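# Push utility cart through door into yellow bay

## Task

Bring the utility cart from this room through the self-closing door and park it in the yellow taped bay on the far side, with all four of its wheels inside the tape and none resting on it. The case of copy paper has to finish in the cart's top tray, with no part of it overhanging the tray's edges. The door must be closed when you finish. You may use one robot or both. If any robot tips over or is left leaning, the task fails.

## Robot and tools

Robots: r1 and r2 are identical Hello Robot Stretch 4 units. Each has an omni-wheel base, a lift that slides up a mast, and a single telescoping arm that reaches forward, ending in a wrist (yaw, pitch, roll) and a two-finger gripper. Each is about 1.6 m tall, and its base rim lies within 0.23 m of the base origin. A loose object may occasionally get a brief shove from outside.

Frames: in the base frame the origin is on the floor below the base centre, x points forward, y left and z up, in metres. hand_pose is a point between the open fingertips, in this frame, and may be slightly wrong. base_odometry is in the odometry frame, which is the base frame as it was when the scene began. It counts only wheel rotation, so slip appears as travel. Heading is in rad, left positive, -3.142 to 3.142. Each robot reports in its own frames; only images, lidar_m and wrist_depth_mm reveal where the two robots sit relative to one another.

Tool move: one action for the robots. Arguments r1 and r2 each hold that robot's part; a robot left out gets nothing new. Also cameras (list of camera names, or all; [] for none) and blocking, which must always be false (true or missing is refused). The call returns in about 0.5 s while motion continues. Per robot, give base, joints or both, optionally with speeds, pace and contact_limits; or give end_of_arm alone.
- base: an offset from where the base last reported itself, in its own frame, never a pose. {"translate_m": d} drives straight, forward positive, -2 to 2 m. {"strafe_m": d} slides sideways, left positive, -2 to 2 m. {"rotate_rad": d} spins in place, counter-clockwise positive, -3.2 to 3.2 rad. Only translate_m and strafe_m can be combined (a straight diagonal with no turning).
- joints: absolute targets by name. lift_m 0 to 1.2 m; arm_m 0 to 0.55 m extension; wrist_yaw_rad -1.134 to 4.276 (0 ahead, left positive, 3.14 folded back, above 3.4 the arm may block); wrist_pitch_rad -1.117 to 4.259 (0 level, 1.57 pointing down); wrist_roll_rad -1.117 to 4.259 (0 fingers level, clockwise positive seen from behind); gripper_m -0.038 to 0.141, the fingertip gap in metres (may be off by up to 0.015; -0.02 or less makes the fingers press together). Out-of-range joint targets are clipped and reported; other out-of-range values are refused; unknown keys make the call invalid.
- pace: slow, default, fast or max. Base tops 0.1/0.3/0.4/0.6 m/s and 1/2/3/4 rad/s; lift 0.15/0.3/0.4/0.5 m/s; arm 0.1/0.4/0.6/0.7 m/s; wrist always 1.82 rad/s. A lift above 0.2 m slows the base, to 0.3 m/s and 1 rad/s at 1.2 m.
- speeds: per-joint top speed (lift_m, arm_m, wrist angles; not gripper_m), up to that joint's max.
- contact_limits: 0 (gentlest) to 1 for arm_m, lift_m, translate_m, strafe_m, rotate_rad, placed only next to its own command; default 0.5. A base limit stays until the next action naming base. Even at 0 the arm needs roughly 15 to 40 N before stopping; for a light touch use 0 and aim 1 to 3 mm beyond contact. With a gripped load going up, keep lift_m's limit at least 0.15 for 1 kg, 0.3 for 2 kg.
- end_of_arm: "enable_torque" revives wrist or gripper motors that switched off.
A new move replaces only the targets it names; everything else keeps running. No action exceeds 15 s; moves are cut at 14 s (time_out).

Tool wait: seconds 0 to 10, plus cameras. Returns full state and images, ending early once a commanded robot comes to rest. wait(0) shows the earlier move's progress under "earlier move".

Tool stop: brakes all running motion on both robots; stopped motions hold and may keep pressing. It also re-brakes slack wheels; a "stop:" line reports whether they hold.

Tool zoom_image: camera plus region [x0, y0, x1, y1] in pixels of that camera's latest image, origin top-left, at most 504 by 504.

Tool finished_scene: scene = the current scene number. Ends the scene permanently; the result for the next scene states its task. The goal must hold without the robots.

Cameras: r1_head_camera, r1_head_left_camera, r1_head_right_camera, r1_wrist_camera, and the same four for r2.

Results: "move: r1 done; r2 time_out" gives each moved robot's outcome. "as last shown" lists robots not commanded; their statuses read "not commanded". Statuses: done (wheels turned the full amount, even with slip), moving, off_target (resting short, possibly still pushing), contact_stop (held back, goes slack), time_out (target dropped), limit_stop_at_own_body, limit_stop_at_tilt (lean over 6 degrees; lift, arm and wheels go slack), torque_fault (wrist or gripper motor limp). An uncommanded stop, or a refused call, cancels later move, wait and finished_scene calls in the same reply. on_its_own reports unasked behaviour; "held at" is a target. lidar_m: 12 distances in metres, 30-degree sectors from straight ahead counter-clockwise (4th left, 7th behind, 10th right); "-" is nothing seen or closer than 0.25 m. wrist_depth_mm: 7x7 depths, 100 to 2000 mm, from top left. base_tilt in degrees (forward, right). turned_by_wheels vs turned_by_imu differing by over 0.1 rad over a move means a hit or slip. motor_effort in percent with peak in brackets; servo_current in mA.

Gripping: close to more than 0.015 below the object's width; about 0.06 below resists tugs; -0.02 or lower to close behind a handle. Neither reading nor done confirms a grasp; a servo_current rise can.

Avoid: any hard press between robots (fails the scene), including gripping the other robot's fingers; once bases touch, stop driving. Robots may travel up to 3 cm differently per metre, which strains a shared load. Do not turn, drive or stop with over 1 kg held and arm_m over 0.2, especially fast. Avoid steady high pulls, wrist self-collision poses (gripper over base at low lift, tilted up and rolled, yaw plus pitch below about -1.1), drops, slams and very hard pushes. Commands arrive later than sent because the simulation runs while you think.

Each tool is called after "Call:" by a JSON object that holds its "method" and its "body", one argument or row to a line.

## Session

Call:
{"method": "move", "body": {
  "blocking": false
}}

Scene clock: 0.00 s.
r1.base_odometry: x=+0.000 y=+0.000 heading=+0.000
r1.turned_by_wheels: +0.000
r1.turned_by_imu: +0.000
r1.base_tilt: forward=-1.6 right=+1.3
r1.lidar_m: 1.92 2.25 3.81 1.93 0.97 0.84 0.83 0.93 0.77 0.76 0.93 1.59
r1.base_status: not commanded
r1.joint_positions: lift_m=+0.127 arm_m=+0.000 wrist_yaw_rad=+3.089 wrist_pitch_rad=+0.002 wrist_roll_rad=+0.000 gripper_m=+0.056
r1.joint_status: not commanded
r1.measured_speeds: all 0
r1.motor_effort: lift_m=+20 arm_m=-4 wheel_0=+0 wheel_1=+1 wheel_2=+1
r1.servo_current: wrist_yaw_rad=39 wrist_pitch_rad=46 wrist_roll_rad=65 gripper_m=39
r1.hand_pose: x=-0.1125 y=+0.1024 z=+0.3046 quat_wxyz=(+0.026, -0.001, +0.000, +1.000) (m; r1's base frame)
r1.wrist_depth_mm: 137 138 - - - - - / 113 139 - - - - - / 117 140 224 - - - - / 137 161 - - - - - / - - - - - - - / - - 191 - 187 - - / 842 759 750 788 788 732 768
r2.base_odometry: x=+0.000 y=+0.000 heading=+0.000
r2.turned_by_wheels: +0.000
r2.turned_by_imu: +0.000
r2.base_tilt: forward=-0.6 right=+0.1
r2.lidar_m: 2.02 1.45 1.40 1.49 2.01 2.22 2.34 3.17 1.60 3.62 2.59 2.46
r2.base_status: not commanded
r2.joint_positions: lift_m=+0.295 arm_m=+0.000 wrist_yaw_rad=+3.133 wrist_pitch_rad=+0.002 wrist_roll_rad=+0.000 gripper_m=+0.056
r2.joint_status: not commanded
r2.measured_speeds: all 0
r2.motor_effort: lift_m=+18 arm_m=-4 wheel_0=+0 wheel_1=-1 wheel_2=+0
r2.servo_current: wrist_yaw_rad=46 wrist_pitch_rad=39 wrist_roll_rad=46 gripper_m=59
r2.hand_pose: x=-0.1167 y=+0.0898 z=+0.4727 quat_wxyz=(+0.004, -0.001, +0.000, +1.000) (m; r2's base frame)
r2.wrist_depth_mm: - 140 - - - - - / - 126 150 - - - - / - 130 185 - - - - / 144 143 272 - - - - / 229 - - - - - - / 226 1576 196 1576 190 1618 1464 / 226 1060 1138 - - 1025 1060
pictures: r1_head_camera, r1_head_left_camera, r1_head_right_camera, r1_wrist_camera, r2_head_camera, r2_head_left_camera, r2_head_right_camera, r2_wrist_camera
Images, in order (width x height): r1_head_camera 420x560, r1_head_left_camera 420x672, r1_head_right_camera 420x672, r1_wrist_camera 616x392, r2_head_camera 420x560, r2_head_left_camera 420x672, r2_head_right_camera 420x672, r2_wrist_camera 616x392.

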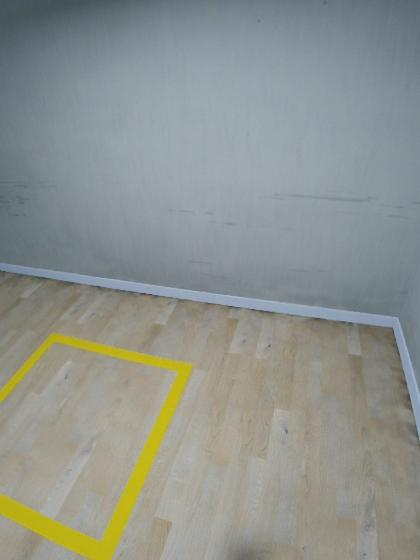

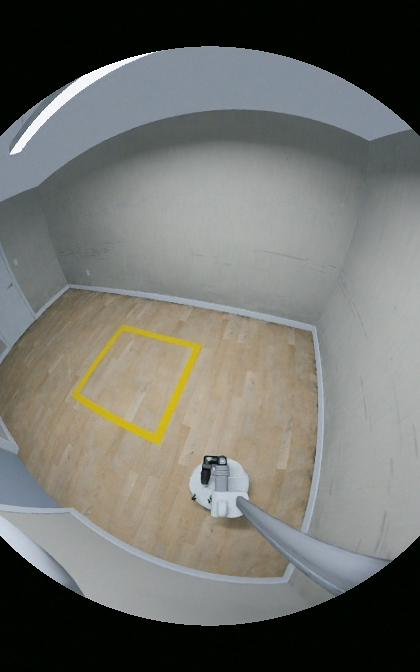

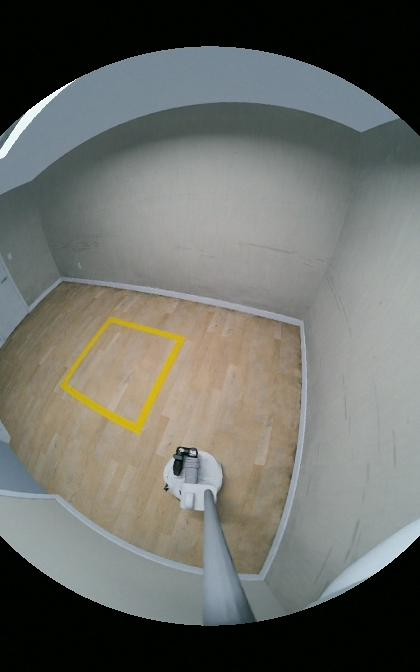

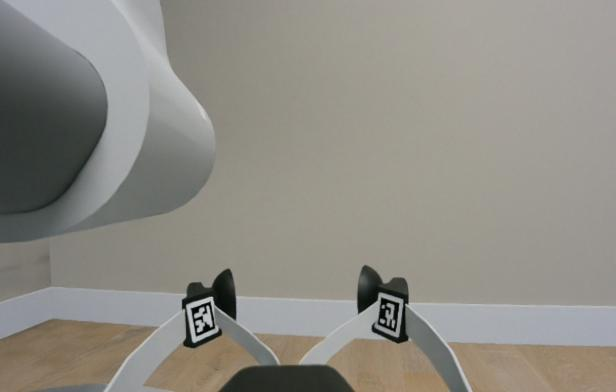

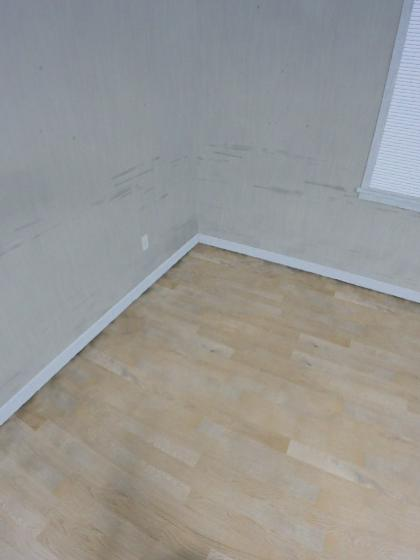

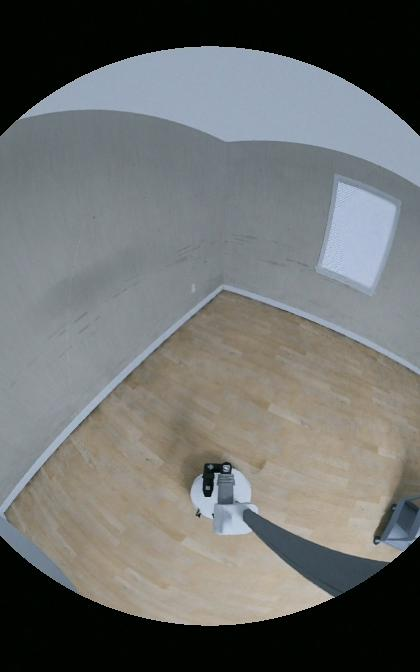

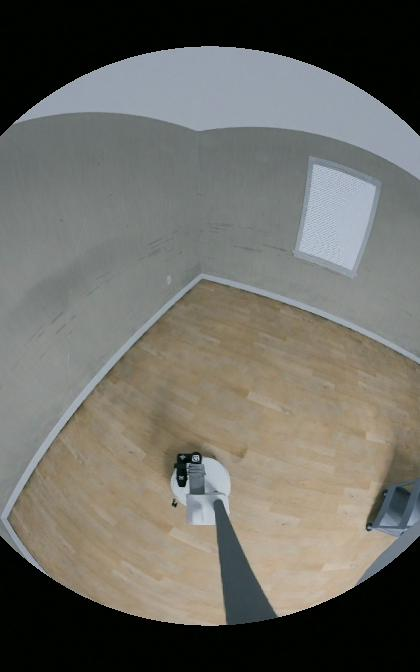

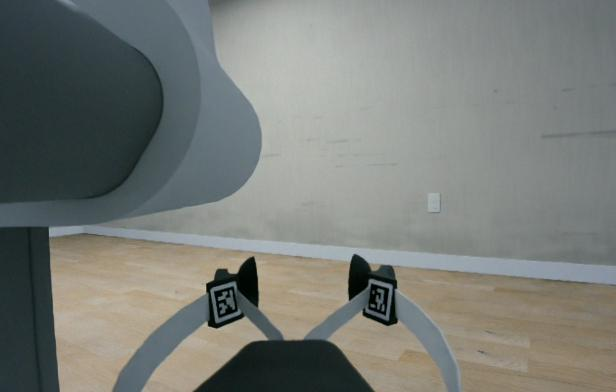

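Call:
{"method": "move", "body": {
  "blocking": false,
  "cameras": [],
  "r1": {"base":{"rotate_rad":1.4}},
  "r2": {"base":{"rotate_rad":-1.57}}
}}

Call:
{"method": "wait", "body": {
  "seconds": 4
}}

Call:
{"method": "wait", "body": {
  "seconds": 1
}}

Scene clock: 3.73 s.
move: r1 moving; r2 moving
r1.base_odometry: x=+0.000 y=+0.000 heading=+0.252
r1.turned_by_wheels: +0.252
r1.turned_by_imu: +0.252
r1.base_tilt: forward=-1.6 right=+1.2
r1.lidar_m: 1.98 2.71 3.66 1.25 0.89 0.80 0.87 0.80 0.77 0.82 1.11 1.92
r1.base_status: rotate_rad moving
r1.joint_positions: lift_m=+0.127 arm_m=+0.000 wrist_yaw_rad=+3.089 wrist_pitch_rad=+0.002 wrist_roll_rad=+0.000 gripper_m=+0.056
r1.joint_status: not commanded
r1.measured_speeds: translate_m=-0.001 strafe_m=-0.001 rotate_rad=+0.980 lift_m=+0.000 arm_m=+0.000 wrist_yaw_rad=+0.000 wrist_pitch_rad=+0.000 wrist_roll_rad=+0.000
r1.motor_effort: lift_m=+20(20) arm_m=-4(4) wheel_0=-8(9) wheel_1=-6(9) wheel_2=-7(7)
r1.servo_current: wrist_yaw_rad=59(59) wrist_pitch_rad=39(46) wrist_roll_rad=46(59) gripper_m=39(39)
r1.hand_pose: x=-0.1125 y=+0.1024 z=+0.3046 quat_wxyz=(+0.026, -0.001, +0.000, +1.000) (m; r1's base frame)
r1.wrist_depth_mm: 136 138 - - - - - / 113 139 - - - - - / 114 140 226 - - - - / 137 160 - - - - - / - - - - - - - / - 1060 190 - 187 - - / 778 750 750 798 750 699 732
r2.base_odometry: x=+0.000 y=+0.000 heading=-0.252
r2.turned_by_wheels: -0.252
r2.turned_by_imu: -0.244
r2.base_tilt: forward=-0.7 right=+0.1
r2.lidar_m: 2.52 1.62 1.40 1.40 1.67 2.23 2.24 2.64 1.59 1.63 2.93 2.49
r2.base_status: rotate_rad moving
r2.joint_positions: lift_m=+0.295 arm_m=+0.000 wrist_yaw_rad=+3.133 wrist_pitch_rad=+0.002 wrist_roll_rad=+0.000 gripper_m=+0.056
r2.joint_status: not commanded
r2.measured_speeds: translate_m=+0.000 strafe_m=+0.000 rotate_rad=-0.974 lift_m=+0.000 arm_m=+0.000 wrist_yaw_rad=+0.000 wrist_pitch_rad=+0.000 wrist_roll_rad=+0.000
r2.motor_effort: lift_m=+18(18) arm_m=-4(4) wheel_0=+8(9) wheel_1=+8(10) wheel_2=+9(11)
r2.servo_current: wrist_yaw_rad=33(52) wrist_pitch_rad=39(46) wrist_roll_rad=52(52) gripper_m=39(59)
r2.hand_pose: x=-0.1167 y=+0.0898 z=+0.4727 quat_wxyz=(+0.004, -0.001, +0.000, +1.000) (m; r2's base frame)
r2.wrist_depth_mm: - 141 - - - - - / - 127 150 - - - - / - 130 184 - - - - / 144 143 272 - - - - / 229 - - - - - - / 227 1576 196 1576 190 1661 1464 / 226 1060 1138 - - 1060 1060
pictures: none
No camera images: "cameras" was empty.

Scene clock: 5.20 s.
earlier move: r1 done; r2 moving
r1.base_odometry: x=+0.000 y=+0.000 heading=+1.399
r1.turned_by_wheels: +1.148
r1.turned_by_imu: +1.154
r1.base_tilt: forward=-1.6 right=+1.3
r1.lidar_m: 2.67 1.14 0.86 0.83 0.91 0.79 0.77 0.83 1.23 1.94 2.05 2.99
r1.base_status: done
r1.joint_positions: lift_m=+0.127 arm_m=+0.000 wrist_yaw_rad=+3.089 wrist_pitch_rad=+0.002 wrist_roll_rad=+0.000 gripper_m=+0.056
r1.joint_status: not commanded
r1.measured_speeds: all 0
r1.motor_effort: lift_m=+20(20) arm_m=-4(4) wheel_0=-3(10) wheel_1=-2(9) wheel_2=-1(8)
r1.servo_current: wrist_yaw_rad=52(65) wrist_pitch_rad=39(52) wrist_roll_rad=46(65) gripper_m=39(46)
r1.hand_pose: x=-0.1125 y=+0.1024 z=+0.3046 quat_wxyz=(+0.026, -0.001, +0.000, +1.000) (m; r1's base frame)
r1.wrist_depth_mm: 136 139 - - - - - / 113 139 - - - - - / 118 140 229 - - - - / 137 162 - - - - - / - - - - - - - / - - 190 - 188 - - / 788 707 759 143 759 778 809
r2.base_odometry: x=+0.000 y=+0.000 heading=-1.569
r2.turned_by_wheels: -1.318
r2.turned_by_imu: -1.283
r2.base_tilt: forward=-0.7 right=+0.0
r2.lidar_m: 3.51 2.61 2.46 2.01 1.46 1.40 1.49 2.08 2.22 2.31 3.17 1.62
r2.base_status: rotate_rad moving
r2.joint_positions: lift_m=+0.295 arm_m=+0.000 wrist_yaw_rad=+3.133 wrist_pitch_rad=+0.002 wrist_roll_rad=+0.000 gripper_m=+0.056
r2.joint_status: not commanded
r2.measured_speeds: all 0
r2.motor_effort: lift_m=+18(18) arm_m=-4(4) wheel_0=+4(11) wheel_1=+2(11) wheel_2=+3(11)
r2.servo_current: wrist_yaw_rad=39(59) wrist_pitch_rad=39(46) wrist_roll_rad=52(52) gripper_m=46(59)
r2.hand_pose: x=-0.1167 y=+0.0898 z=+0.4727 quat_wxyz=(+0.004, -0.001, +0.000, +1.000) (m; r2's base frame)
r2.wrist_depth_mm: - 141 - - - - - / - 126 141 - - - - / - 129 185 - - - - / 144 143 227 - - - - / 229 - - - - - - / 228 1576 196 1336 190 - - / 226 1060 1138 - - 1060 1060
wait: 1.47 of 4 s (r1 has come to rest)
pictures: r1_head_camera, r1_head_left_camera, r1_head_right_camera, r1_wrist_camera, r2_head_camera, r2_head_left_camera, r2_head_right_camera, r2_wrist_camera
Images, in order (width x height): r1_head_camera 420x560, r1_head_left_camera 420x672, r1_head_right_camera 420x672, r1_wrist_camera 616x392, r2_head_camera 420x560, r2_head_left_camera 420x672, r2_head_right_camera 420x672, r2_wrist_camera 616x392.

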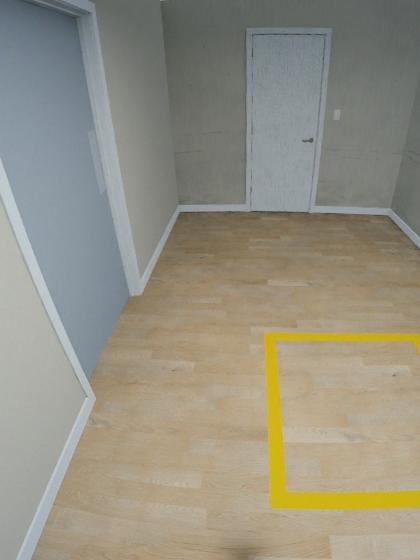

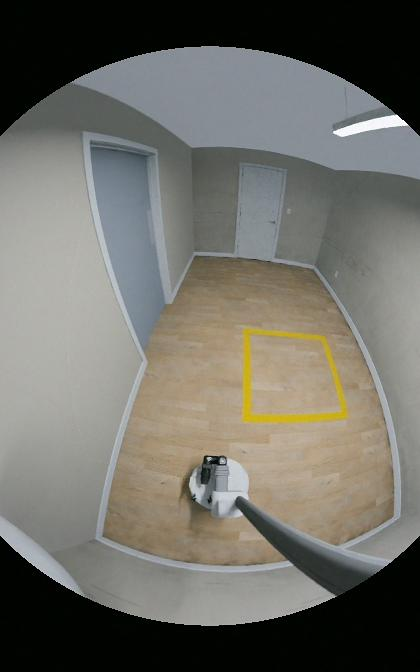

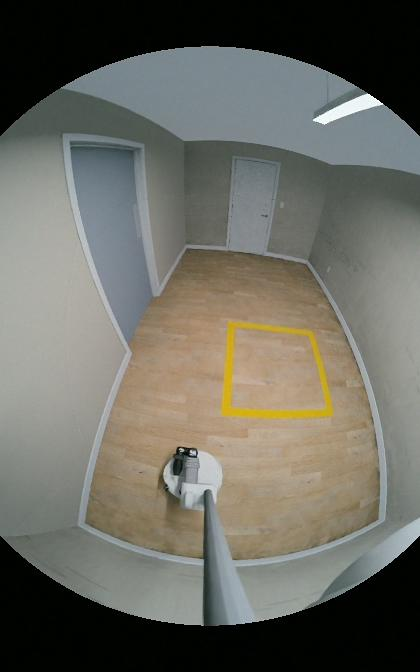

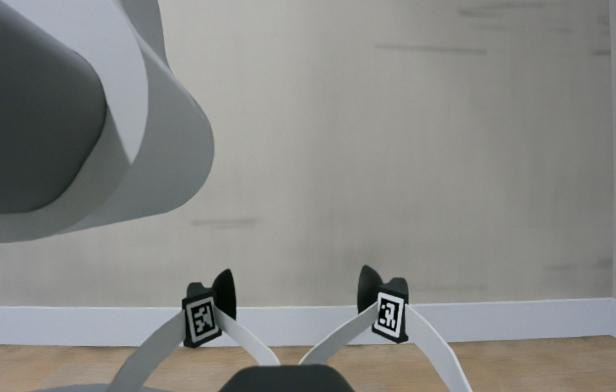

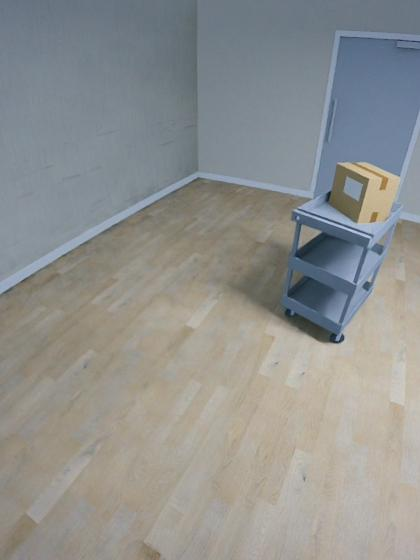

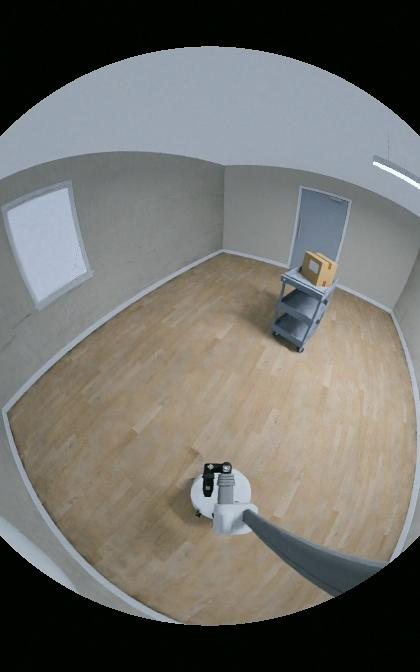

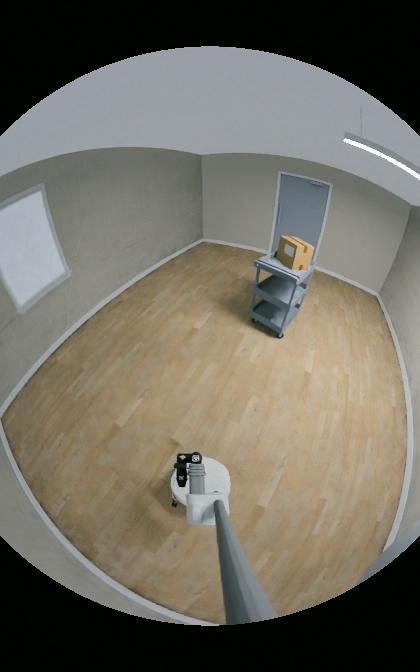

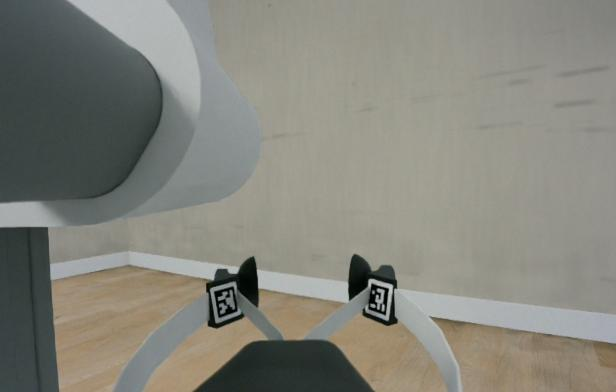

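Scene clock: 5.30 s.
earlier move: r2 done
r1.base_odometry: x=+0.000 y=+0.000 heading=+1.399
r1.turned_by_wheels: +0.000
r1.turned_by_imu: +0.000
r1.base_tilt: forward=-1.6 right=+1.2
r1.lidar_m: 2.63 1.14 0.85 0.84 0.86 0.80 0.77 0.81 1.22 1.91 2.04 2.98
r1.base_status: done
r1.joint_positions: lift_m=+0.127 arm_m=+0.000 wrist_yaw_rad=+3.089 wrist_pitch_rad=+0.002 wrist_roll_rad=+0.000 gripper_m=+0.056
r1.joint_status: not commanded
r1.measured_speeds: all 0
r1.motor_effort: lift_m=+20(20) arm_m=-4(4) wheel_0=-4(10) wheel_1=-2(9) wheel_2=-2(8)
r1.servo_current: wrist_yaw_rad=33(65) wrist_pitch_rad=33(52) wrist_roll_rad=52(65) gripper_m=39(46)
r1.hand_pose: x=-0.1125 y=+0.1024 z=+0.3046 quat_wxyz=(+0.026, -0.001, +0.000, +1.000) (m; r1's base frame)
r1.wrist_depth_mm: 137 139 - - - - - / 113 139 - - - - - / 117 140 229 - - - - / 137 162 - - - - - / - - - - - - - / - - 190 - 187 - - / 798 699 759 143 741 788 809
r2.base_odometry: x=+0.000 y=+0.000 heading=-1.569
r2.turned_by_wheels: +0.000
r2.turned_by_imu: +0.000
r2.base_tilt: forward=-0.6 right=+0.1
r2.lidar_m: 3.58 2.60 2.46 1.99 1.43 1.40 1.49 2.04 2.22 2.32 3.21 1.63
r2.base_status: done
r2.joint_positions: lift_m=+0.295 arm_m=+0.000 wrist_yaw_rad=+3.133 wrist_pitch_rad=+0.002 wrist_roll_rad=+0.000 gripper_m=+0.056
r2.joint_status: not commanded
r2.measured_speeds: all 0
r2.motor_effort: lift_m=+18(18) arm_m=-4(4) wheel_0=+3(11) wheel_1=+2(11) wheel_2=+3(11)
r2.servo_current: wrist_yaw_rad=39(59) wrist_pitch_rad=39(46) wrist_roll_rad=52(52) gripper_m=39(59)
r2.hand_pose: x=-0.1167 y=+0.0898 z=+0.4727 quat_wxyz=(+0.004, -0.001, +0.000, +1.000) (m; r2's base frame)
r2.wrist_depth_mm: - 140 - - - - - / - 126 142 - - - - / - 130 186 - - - - / 144 144 228 - - - - / 229 - - - - - - / 228 1576 196 1336 190 - - / 226 1060 1138 - - 1025 1060
wait: 0.10 of 1 s (r2 has come to rest)
pictures: r1_head_camera, r1_head_left_camera, r1_head_right_camera, r1_wrist_camera, r2_head_camera, r2_head_left_camera, r2_head_right_camera, r2_wrist_camera
Images, in order (width x height): r1_head_camera 420x560, r1_head_left_camera 420x672, r1_head_right_camera 420x672, r1_wrist_camera 616x392, r2_head_camera 420x560, r2_head_left_camera 420x672, r2_head_right_camera 420x672, r2_wrist_camera 616x392.

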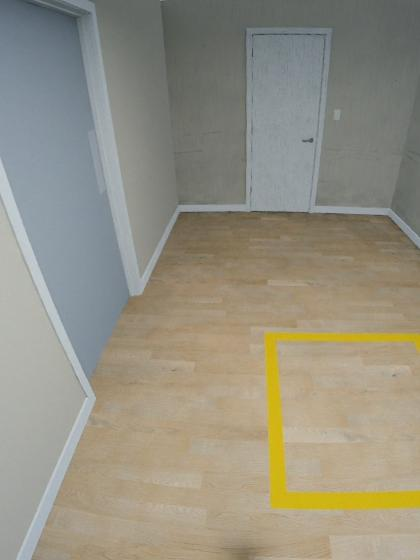

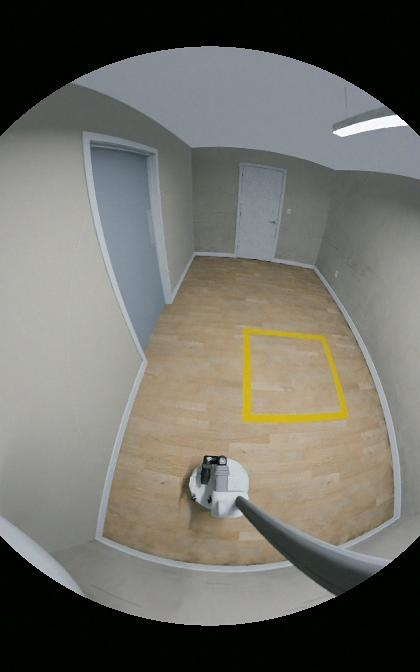

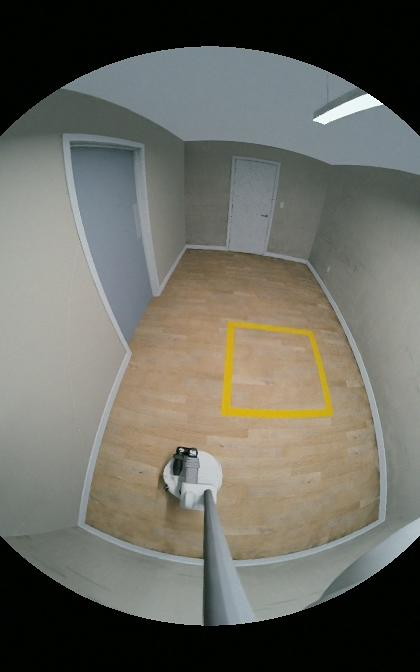

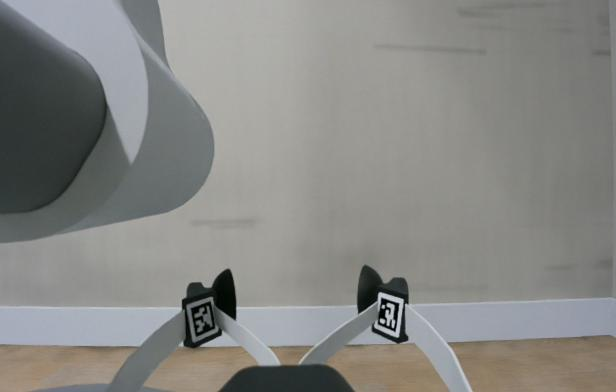

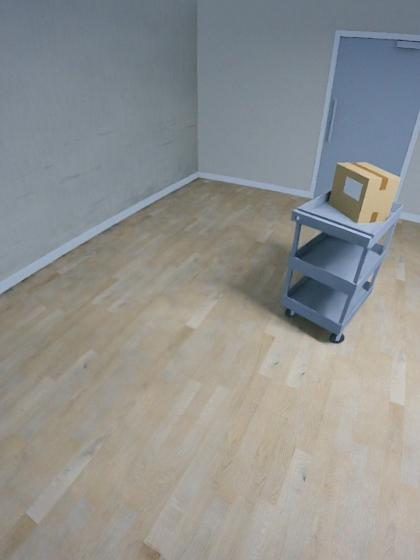

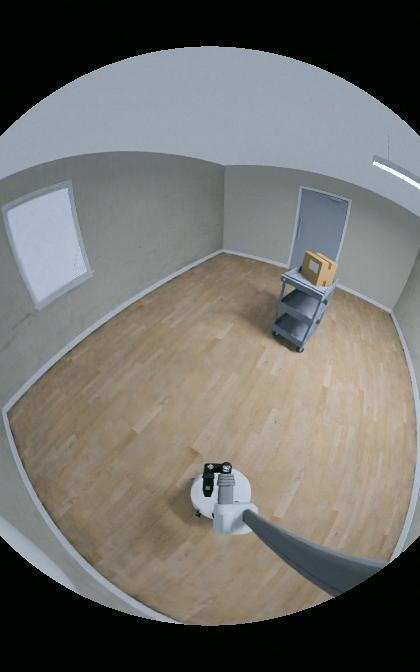

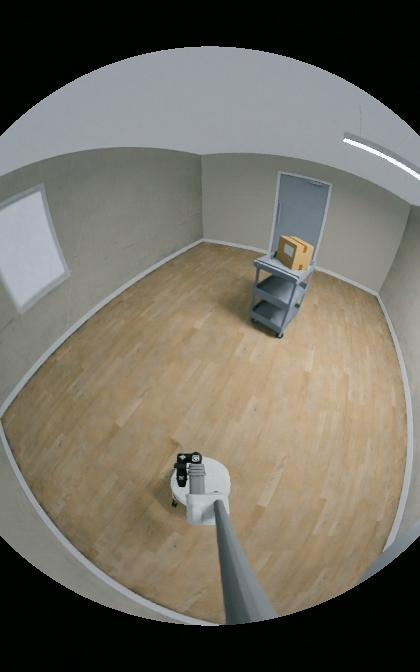

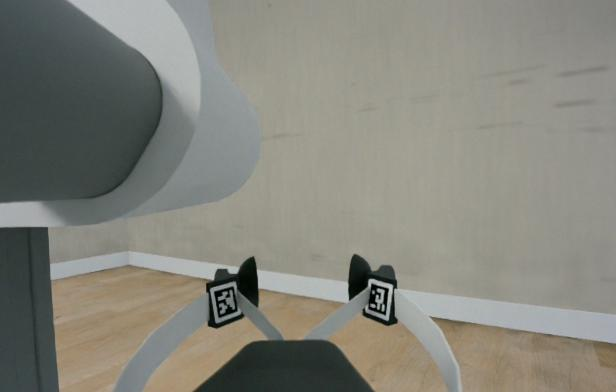

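Call:
{"method": "zoom_image", "body": {
  "camera": "r2_head_camera",
  "region": [250, 20, 420, 360]
}}

Call:
{"method": "zoom_image", "body": {
  "camera": "r2_head_right_camera",
  "region": [230, 160, 350, 350]
}}

Call:
{"method": "zoom_image", "body": {
  "camera": "r1_head_camera",
  "region": [0, 0, 200, 420]
}}

Scaled by 1.482 from the camera's 420x560 image, which has a finer 1200x1600 frame.

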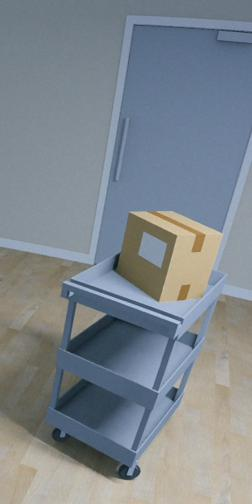

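Scaled by 2.653 from the camera's 420x672 image, which has a finer 600x960 frame.

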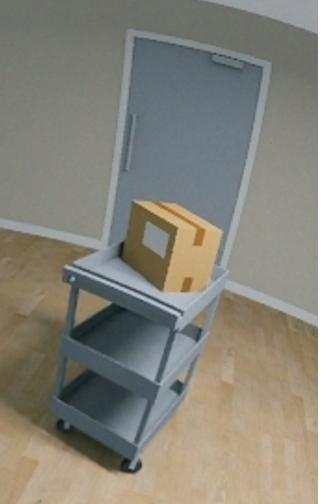

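Scaled by 1.200 from the camera's 420x560 image, which has a finer 600x800 frame.

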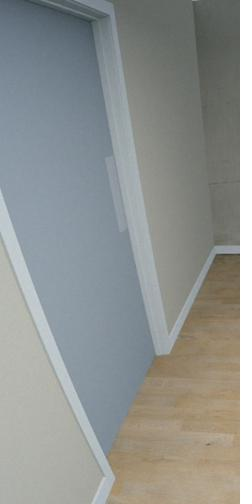

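Call:
{"method": "move", "body": {
  "blocking": false,
  "cameras": [],
  "r1": {"base":{"translate_m":1.3},"joints":{"lift_m":0.6}},
  "r2": {"base":{"rotate_rad":-0.56},"joints":{"lift_m":0.75}}
}}

Call:
{"method": "wait", "body": {
  "seconds": 4,
  "cameras": []
}}

Call:
{"method": "wait", "body": {
  "seconds": 5,
  "cameras": ["r2_head_camera","r1_head_left_camera","r2_head_right_camera","r1_head_camera"]
}}

Call:
{"method": "zoom_image", "body": {
  "camera": "r2_head_camera",
  "region": [50, 20, 420, 420]
}}

Scene clock: 70.73 s.
move: r1 moving; r2 moving
r1.base_odometry: x=+0.005 y=+0.031 heading=+1.400
r1.turned_by_wheels: +0.000
r1.turned_by_imu: +0.000
r1.base_tilt: forward=-1.6 right=+1.3
r1.lidar_m: 2.65 1.13 0.86 0.83 0.92 0.83 0.80 0.87 1.29 1.93 2.07 2.99
r1.base_status: translate_m moving
r1.joint_positions: lift_m=+0.164 arm_m=+0.000 wrist_yaw_rad=+3.089 wrist_pitch_rad=+0.002 wrist_roll_rad=+0.000 gripper_m=+0.056
r1.joint_status: lift_m moving
r1.measured_speeds: translate_m=+0.120 strafe_m=-0.001 rotate_rad=-0.001 lift_m=+0.146 arm_m=+0.000 wrist_yaw_rad=+0.000 wrist_pitch_rad=+0.000 wrist_roll_rad=+0.000
r1.motor_effort: lift_m=+27(27) arm_m=-4(4) wheel_0=+6(8) wheel_1=+5(7) wheel_2=-8(9)
r1.servo_current: wrist_yaw_rad=52(52) wrist_pitch_rad=46(46) wrist_roll_rad=46(65) gripper_m=46(46)
r1.hand_pose: x=-0.1125 y=+0.1024 z=+0.3421 quat_wxyz=(+0.026, -0.001, +0.000, +1.000) (m; r1's base frame)
r1.wrist_depth_mm: - 138 - - - - - / 112 139 - - - - - / 116 139 220 - - - - / 137 159 - - - - - / - - - - - - - / - - 190 - 187 - - / 854 164 768 143 809 788 831
r2.base_odometry: x=+0.000 y=+0.000 heading=-1.822
r2.turned_by_wheels: -0.252
r2.turned_by_imu: -0.244
r2.base_tilt: forward=-0.7 right=+0.1
r2.lidar_m: 1.64 2.90 2.49 2.51 1.63 1.40 1.41 1.68 2.22 2.24 2.64 1.61
r2.base_status: rotate_rad moving
r2.joint_positions: lift_m=+0.333 arm_m=+0.000 wrist_yaw_rad=+3.133 wrist_pitch_rad=+0.002 wrist_roll_rad=+0.000 gripper_m=+0.056
r2.joint_status: lift_m moving
r2.measured_speeds: translate_m=-0.002 strafe_m=-0.001 rotate_rad=-0.979 lift_m=+0.146 arm_m=+0.000 wrist_yaw_rad=+0.000 wrist_pitch_rad=+0.000 wrist_roll_rad=+0.000
r2.motor_effort: lift_m=+24(24) arm_m=-4(4) wheel_0=+6(10) wheel_1=+9(9) wheel_2=+10(11)
r2.servo_current: wrist_yaw_rad=46(59) wrist_pitch_rad=46(46) wrist_roll_rad=46(59) gripper_m=52(52)
r2.hand_pose: x=-0.1167 y=+0.0898 z=+0.5103 quat_wxyz=(+0.004, -0.001, +0.000, +1.000) (m; r2's base frame)
r2.wrist_depth_mm: - 140 - - - - - / - 127 142 - - - - / - 129 185 - - - - / 144 144 207 - - - - / 230 - - - - - - / 228 1661 193 171 190 - - / 227 1118 1205 - - 1118 1118
pictures: none
No camera images: "cameras" was empty.

Scene clock: 73.03 s.
earlier move: r1 moving; r2 done
r1.base_odometry: x=+0.112 y=+0.651 heading=+1.400
r1.turned_by_wheels: +0.000
r1.turned_by_imu: +0.000
r1.base_tilt: forward=-1.6 right=+1.3
r1.lidar_m: 2.54 1.19 0.80 0.80 0.85 1.20 1.42 1.50 2.04 1.97 2.11 3.07
r1.base_status: translate_m moving
r1.joint_positions: lift_m=+0.599 arm_m=+0.000 wrist_yaw_rad=+3.089 wrist_pitch_rad=+0.002 wrist_roll_rad=+0.000 gripper_m=+0.056
r1.joint_status: lift_m moving
r1.measured_speeds: translate_m=+0.301 strafe_m=+0.001 rotate_rad=-0.005 lift_m=+0.000 arm_m=+0.000 wrist_yaw_rad=+0.000 wrist_pitch_rad=+0.000 wrist_roll_rad=+0.000
r1.motor_effort: lift_m=+25(29) arm_m=-4(4) wheel_0=+5(8) wheel_1=+3(8) wheel_2=-5(11)
r1.servo_current: wrist_yaw_rad=39(72) wrist_pitch_rad=39(52) wrist_roll_rad=39(65) gripper_m=39(52)
r1.hand_pose: x=-0.1125 y=+0.1024 z=+0.7771 quat_wxyz=(+0.026, -0.001, +0.000, +1.000) (m; r1's base frame)
r1.wrist_depth_mm: 136 138 - - - - - / 111 139 - - - - - / 115 139 218 - - - - / 137 153 255 - - - - / - - - - - - - / - - 191 - 187 - - / - 140 - 137 - - -
r2.base_odometry: x=+0.000 y=+0.000 heading=-2.128
r2.turned_by_wheels: -0.307
r2.turned_by_imu: -0.299
r2.base_tilt: forward=-0.7 right=+0.0
r2.lidar_m: 1.60 3.68 2.64 2.48 2.10 1.50 1.40 1.48 1.95 2.21 2.31 3.10
r2.base_status: done
r2.joint_positions: lift_m=+0.750 arm_m=+0.000 wrist_yaw_rad=+3.133 wrist_pitch_rad=+0.002 wrist_roll_rad=+0.000 gripper_m=+0.056
r2.joint_status: all done
r2.measured_speeds: all 0
r2.motor_effort: lift_m=+21(26) arm_m=-4(4) wheel_0=+4(10) wheel_1=+3(9) wheel_2=+5(11)
r2.servo_current: wrist_yaw_rad=46(65) wrist_pitch_rad=39(46) wrist_roll_rad=52(59) gripper_m=46(52)
r2.hand_pose: x=-0.1167 y=+0.0898 z=+0.9275 quat_wxyz=(+0.004, -0.001, +0.000, +1.000) (m; r2's base frame)
r2.wrist_depth_mm: - 140 - - - - - / - 126 142 - - - - / - 129 185 - - - - / 144 143 217 - - - - / 219 - - - - - - / 220 - 189 - 189 - - / 226 - - - - - -
wait: 2.30 of 4 s (r2 has come to rest)
pictures: none
No camera images: "cameras" was empty.

Scene clock: 76.07 s.
earlier move: r1 done
r1.base_odometry: x=+0.221 y=+1.281 heading=+1.400
r1.turned_by_wheels: +0.000
r1.turned_by_imu: +0.001
r1.base_tilt: forward=-1.6 right=+1.3
r1.lidar_m: 2.39 1.08 0.83 0.77 0.80 1.20 2.06 2.21 2.07 2.03 2.15 2.68
r1.base_status: done
r1.joint_positions: lift_m=+0.600 arm_m=+0.000 wrist_yaw_rad=+3.089 wrist_pitch_rad=+0.002 wrist_roll_rad=+0.000 gripper_m=+0.056
r1.joint_status: all done
r1.measured_speeds: all 0
r1.motor_effort: lift_m=+24(29) arm_m=-4(4) wheel_0=+3(8) wheel_1=+2(8) wheel_2=+2(11)
r1.servo_current: wrist_yaw_rad=59(72) wrist_pitch_rad=46(52) wrist_roll_rad=65(65) gripper_m=39(52)
r1.hand_pose: x=-0.1125 y=+0.1024 z=+0.7771 quat_wxyz=(+0.026, -0.001, +0.000, +1.000) (m; r1's base frame)
r1.wrist_depth_mm: 136 139 - - - - - / 114 139 - - - - - / 118 140 272 - - - - / 137 162 - - - - - / - - - - - - - / - - 194 - 187 - - / 1921 1708 1708 153 1808 - -
r2.base_odometry: x=+0.000 y=+0.000 heading=-2.128
r2.turned_by_wheels: +0.000
r2.turned_by_imu: +0.000
r2.base_tilt: forward=-0.6 right=+0.1
r2.lidar_m: 1.61 3.66 2.60 2.50 2.08 1.48 1.40 1.47 2.00 2.21 2.28 3.12
r2.base_status: done
r2.joint_positions: lift_m=+0.750 arm_m=+0.000 wrist_yaw_rad=+3.133 wrist_pitch_rad=+0.002 wrist_roll_rad=+0.000 gripper_m=+0.056
r2.joint_status: all done
r2.measured_speeds: all 0
r2.motor_effort: lift_m=+21(26) arm_m=-4(4) wheel_0=+4(10) wheel_1=+3(9) wheel_2=+5(11)
r2.servo_current: wrist_yaw_rad=46(65) wrist_pitch_rad=39(46) wrist_roll_rad=59(59) gripper_m=39(52)
r2.hand_pose: x=-0.1167 y=+0.0898 z=+0.9275 quat_wxyz=(+0.004, -0.001, +0.000, +1.000) (m; r2's base frame)
r2.wrist_depth_mm: - 141 - - - - - / - 126 142 - - - - / - 129 185 - - - - / 144 143 217 - - - - / 220 - - - - - - / 220 - 190 - 189 - - / 224 - - - - - -
wait: 3.03 of 5 s (r1 has come to rest)
pictures: r1_head_camera, r1_head_left_camera, r2_head_camera, r2_head_right_camera
Images, in order (width x height): r1_head_camera 420x560, r1_head_left_camera 420x672, r2_head_camera 420x560, r2_head_right_camera 420x672.

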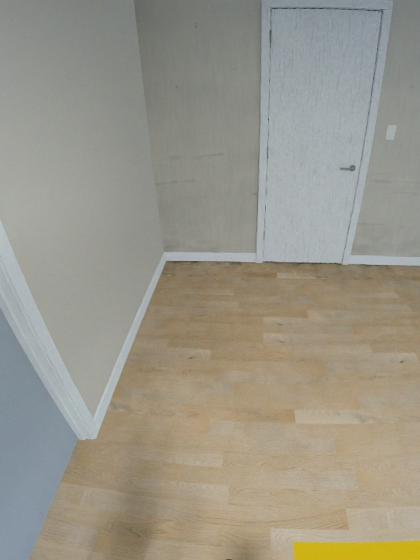

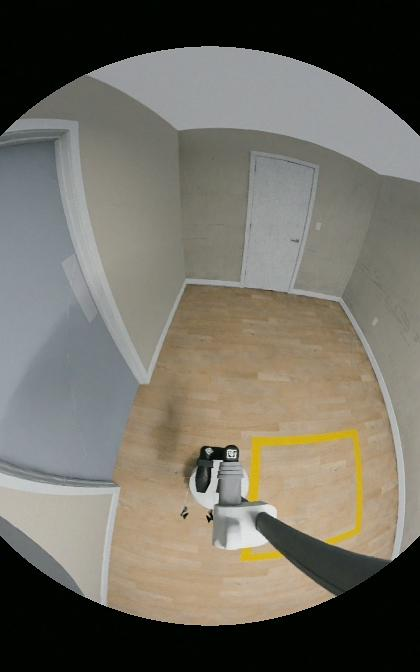

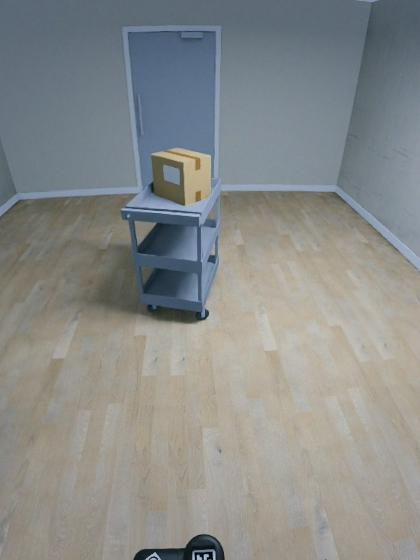

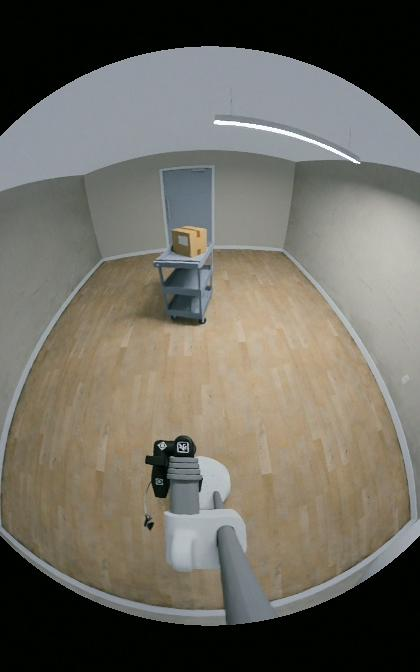

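Scaled by 1.260 from the camera's 420x560 image, which has a finer 1200x1600 frame.

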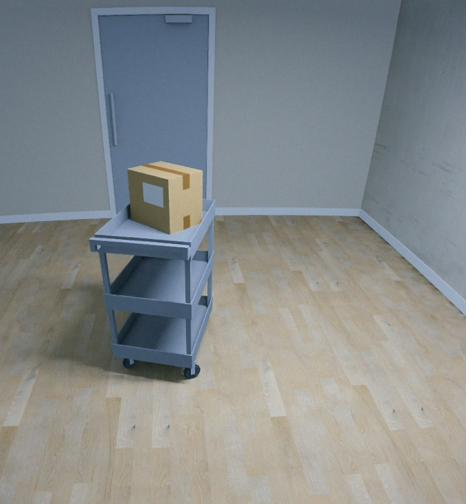

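Call:
{"method": "move", "body": {
  "blocking": false,
  "cameras": [],
  "r2": {"base":{"translate_m":0.5,"strafe_m":0.1},"joints":{"lift_m":0.85,"wrist_yaw_rad":0,"wrist_pitch_rad":0.4,"gripper_m":0.1}}
}}

Call:
{"method": "wait", "body": {
  "seconds": 5,
  "cameras": ["r2_head_camera","r2_head_right_camera","r2_wrist_camera"]
}}

Call:
{"method": "zoom_image", "body": {
  "camera": "r2_head_camera",
  "region": [50, 80, 350, 480]
}}

Scene clock: 94.57 s.
move: r2 moving
r1: as last shown
r1.turned_by_imu: +0.000
r1.lidar_m: 2.36 1.11 0.86 0.75 0.81 1.19 2.05 2.22 2.09 2.00 2.14 2.69
r1.motor_effort: lift_m=+25(25) arm_m=-4(4) wheel_0=+2(3) wheel_1=+2(2) wheel_2=+2(2)
r1.servo_current: wrist_yaw_rad=52(65) wrist_pitch_rad=46(52) wrist_roll_rad=52(52) gripper_m=52(52)
r1.wrist_depth_mm: 136 139 - - - - - / 113 139 - - - - - / 118 140 272 - - - - / 137 162 - - - - - / - - - - - - - / - - 194 - 187 - - / 1921 1708 1708 153 1863 - -
r2.base_odometry: x=-0.011 y=-0.030 heading=-2.128
r2.turned_by_wheels: +0.000
r2.turned_by_imu: +0.001
r2.base_tilt: forward=-0.7 right=+0.0
r2.lidar_m: 1.59 3.65 2.61 2.48 2.14 1.50 1.43 1.48 2.01 2.22 2.32 3.11
r2.base_status: translate_m moving; strafe_m moving
r2.joint_positions: lift_m=+0.788 arm_m=+0.000 wrist_yaw_rad=+2.570 wrist_pitch_rad=+0.392 wrist_roll_rad=+0.000 gripper_m=+0.075
r2.joint_status: lift_m moving; wrist_yaw_rad moving; wrist_pitch_rad moving; gripper_m moving
r2.measured_speeds: translate_m=+0.120 strafe_m=+0.025 rotate_rad=-0.002 lift_m=+0.146 arm_m=+0.000 wrist_yaw_rad=-1.733 wrist_pitch_rad=+0.307 wrist_roll_rad=+0.000
r2.motor_effort: lift_m=+20(24) arm_m=-3(4) wheel_0=+3(6) wheel_1=+10(10) wheel_2=-11(12)
r2.servo_current: wrist_yaw_rad=104(104) wrist_pitch_rad=33(91) wrist_roll_rad=46(52) gripper_m=104(104)
r2.hand_pose: x=-0.0060 y=+0.2177 z=+0.8557 quat_wxyz=(+0.276, -0.187, +0.055, +0.941) (m; r2's base frame)
r2.wrist_depth_mm: - - - - - - - / - - - - - - - / - - - - - - - / - - - - - - - / - - 1708 1808 1756 1808 1708 / 1397 1430 189 1397 190 1430 1336 / 1229 1182 1255 - 1229 1160 1182
pictures: none
No camera images: "cameras" was empty.

Scene clock: 97.23 s.
earlier move: r2 done
r1.base_odometry: x=+0.221 y=+1.281 heading=+1.400
r1.turned_by_wheels: +0.000
r1.turned_by_imu: +0.000
r1.base_tilt: forward=-1.6 right=+1.3
r1.lidar_m: 2.36 1.08 0.85 0.77 0.78 1.17 2.05 2.24 2.09 2.03 2.17 2.69
r1.base_status: not commanded
r1.joint_positions: lift_m=+0.600 arm_m=+0.000 wrist_yaw_rad=+3.089 wrist_pitch_rad=+0.002 wrist_roll_rad=+0.000 gripper_m=+0.056
r1.joint_status: not commanded
r1.measured_speeds: all 0
r1.motor_effort: lift_m=+25(25) arm_m=-4(4) wheel_0=+2(3) wheel_1=+2(3) wheel_2=+2(2)
r1.servo_current: wrist_yaw_rad=39(72) wrist_pitch_rad=39(52) wrist_roll_rad=59(65) gripper_m=39(52)
r1.hand_pose: x=-0.1125 y=+0.1024 z=+0.7771 quat_wxyz=(+0.026, -0.001, +0.000, +1.000) (m; r1's base frame)
r1.wrist_depth_mm: 136 138 - - - - - / 113 139 - - - - - / 118 140 272 - - - - / 137 161 - - - - - / - - - - - - - / - - 195 - 187 - - / 1921 1756 1708 154 1808 - -
r2.base_odometry: x=-0.179 y=-0.477 heading=-2.128
r2.turned_by_wheels: +0.000
r2.turned_by_imu: +0.001
r2.base_tilt: forward=-0.7 right=+0.1
r2.lidar_m: 1.11 3.54 2.55 2.39 2.52 2.03 1.91 1.99 2.42 2.31 2.42 3.26
r2.base_status: done
r2.joint_positions: lift_m=+0.850 arm_m=+0.000 wrist_yaw_rad=+0.003 wrist_pitch_rad=+0.399 wrist_roll_rad=+0.000 gripper_m=+0.100
r2.joint_status: all done
r2.measured_speeds: all 0
r2.motor_effort: lift_m=+21(24) arm_m=-4(4) wheel_0=+3(9) wheel_1=+3(10) wheel_2=-4(14)
r2.servo_current: wrist_yaw_rad=39(130) wrist_pitch_rad=39(91) wrist_roll_rad=46(65) gripper_m=59(104)
r2.hand_pose: x=+0.4370 y=-0.0866 z=+0.9160 quat_wxyz=(+0.980, +0.000, +0.198, +0.001) (m; r2's base frame)
r2.wrist_depth_mm: - - - 1182 - - - / - - - 1182 - - - / - - - 991 - - - / - - - 1042 - - - / 1863 1921 1863 - 1863 1808 1756 / 1499 1499 190 1138 195 1464 1430 / 1308 1255 1308 - 1255 1205 1229
wait: 2.67 of 5 s (r2 has come to rest)
pictures: r2_head_camera, r2_head_right_camera, r2_wrist_camera
Images, in order (width x height): r2_head_camera 420x560, r2_head_right_camera 420x672, r2_wrist_camera 616x392.

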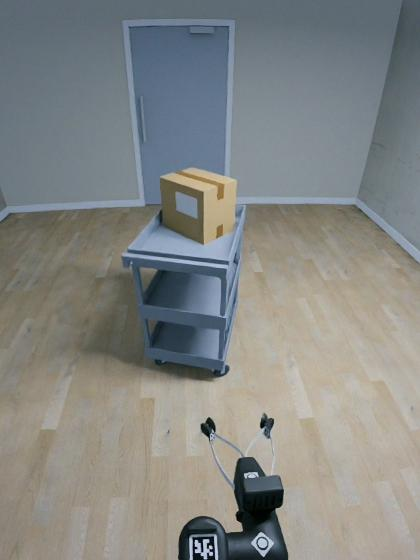

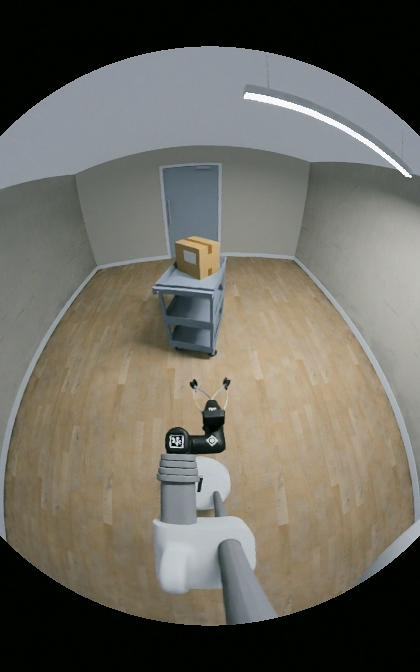

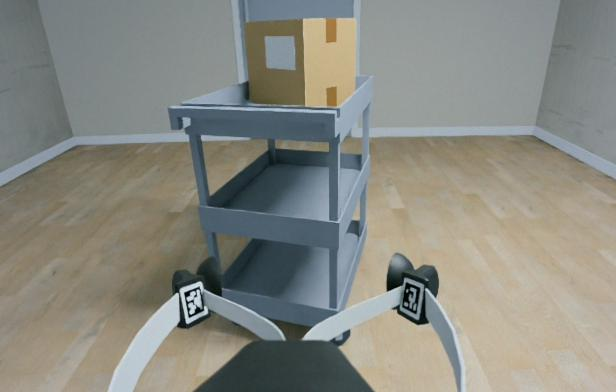

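Scaled by 1.260 from the camera's 420x560 image, which has a finer 1200x1600 frame.

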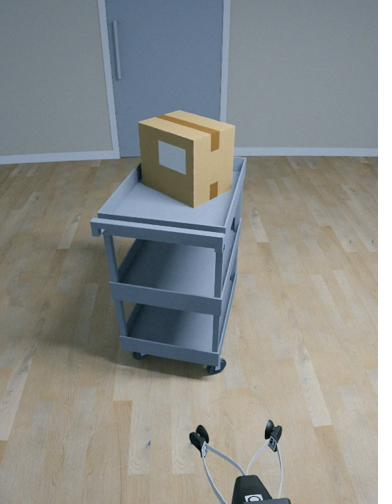

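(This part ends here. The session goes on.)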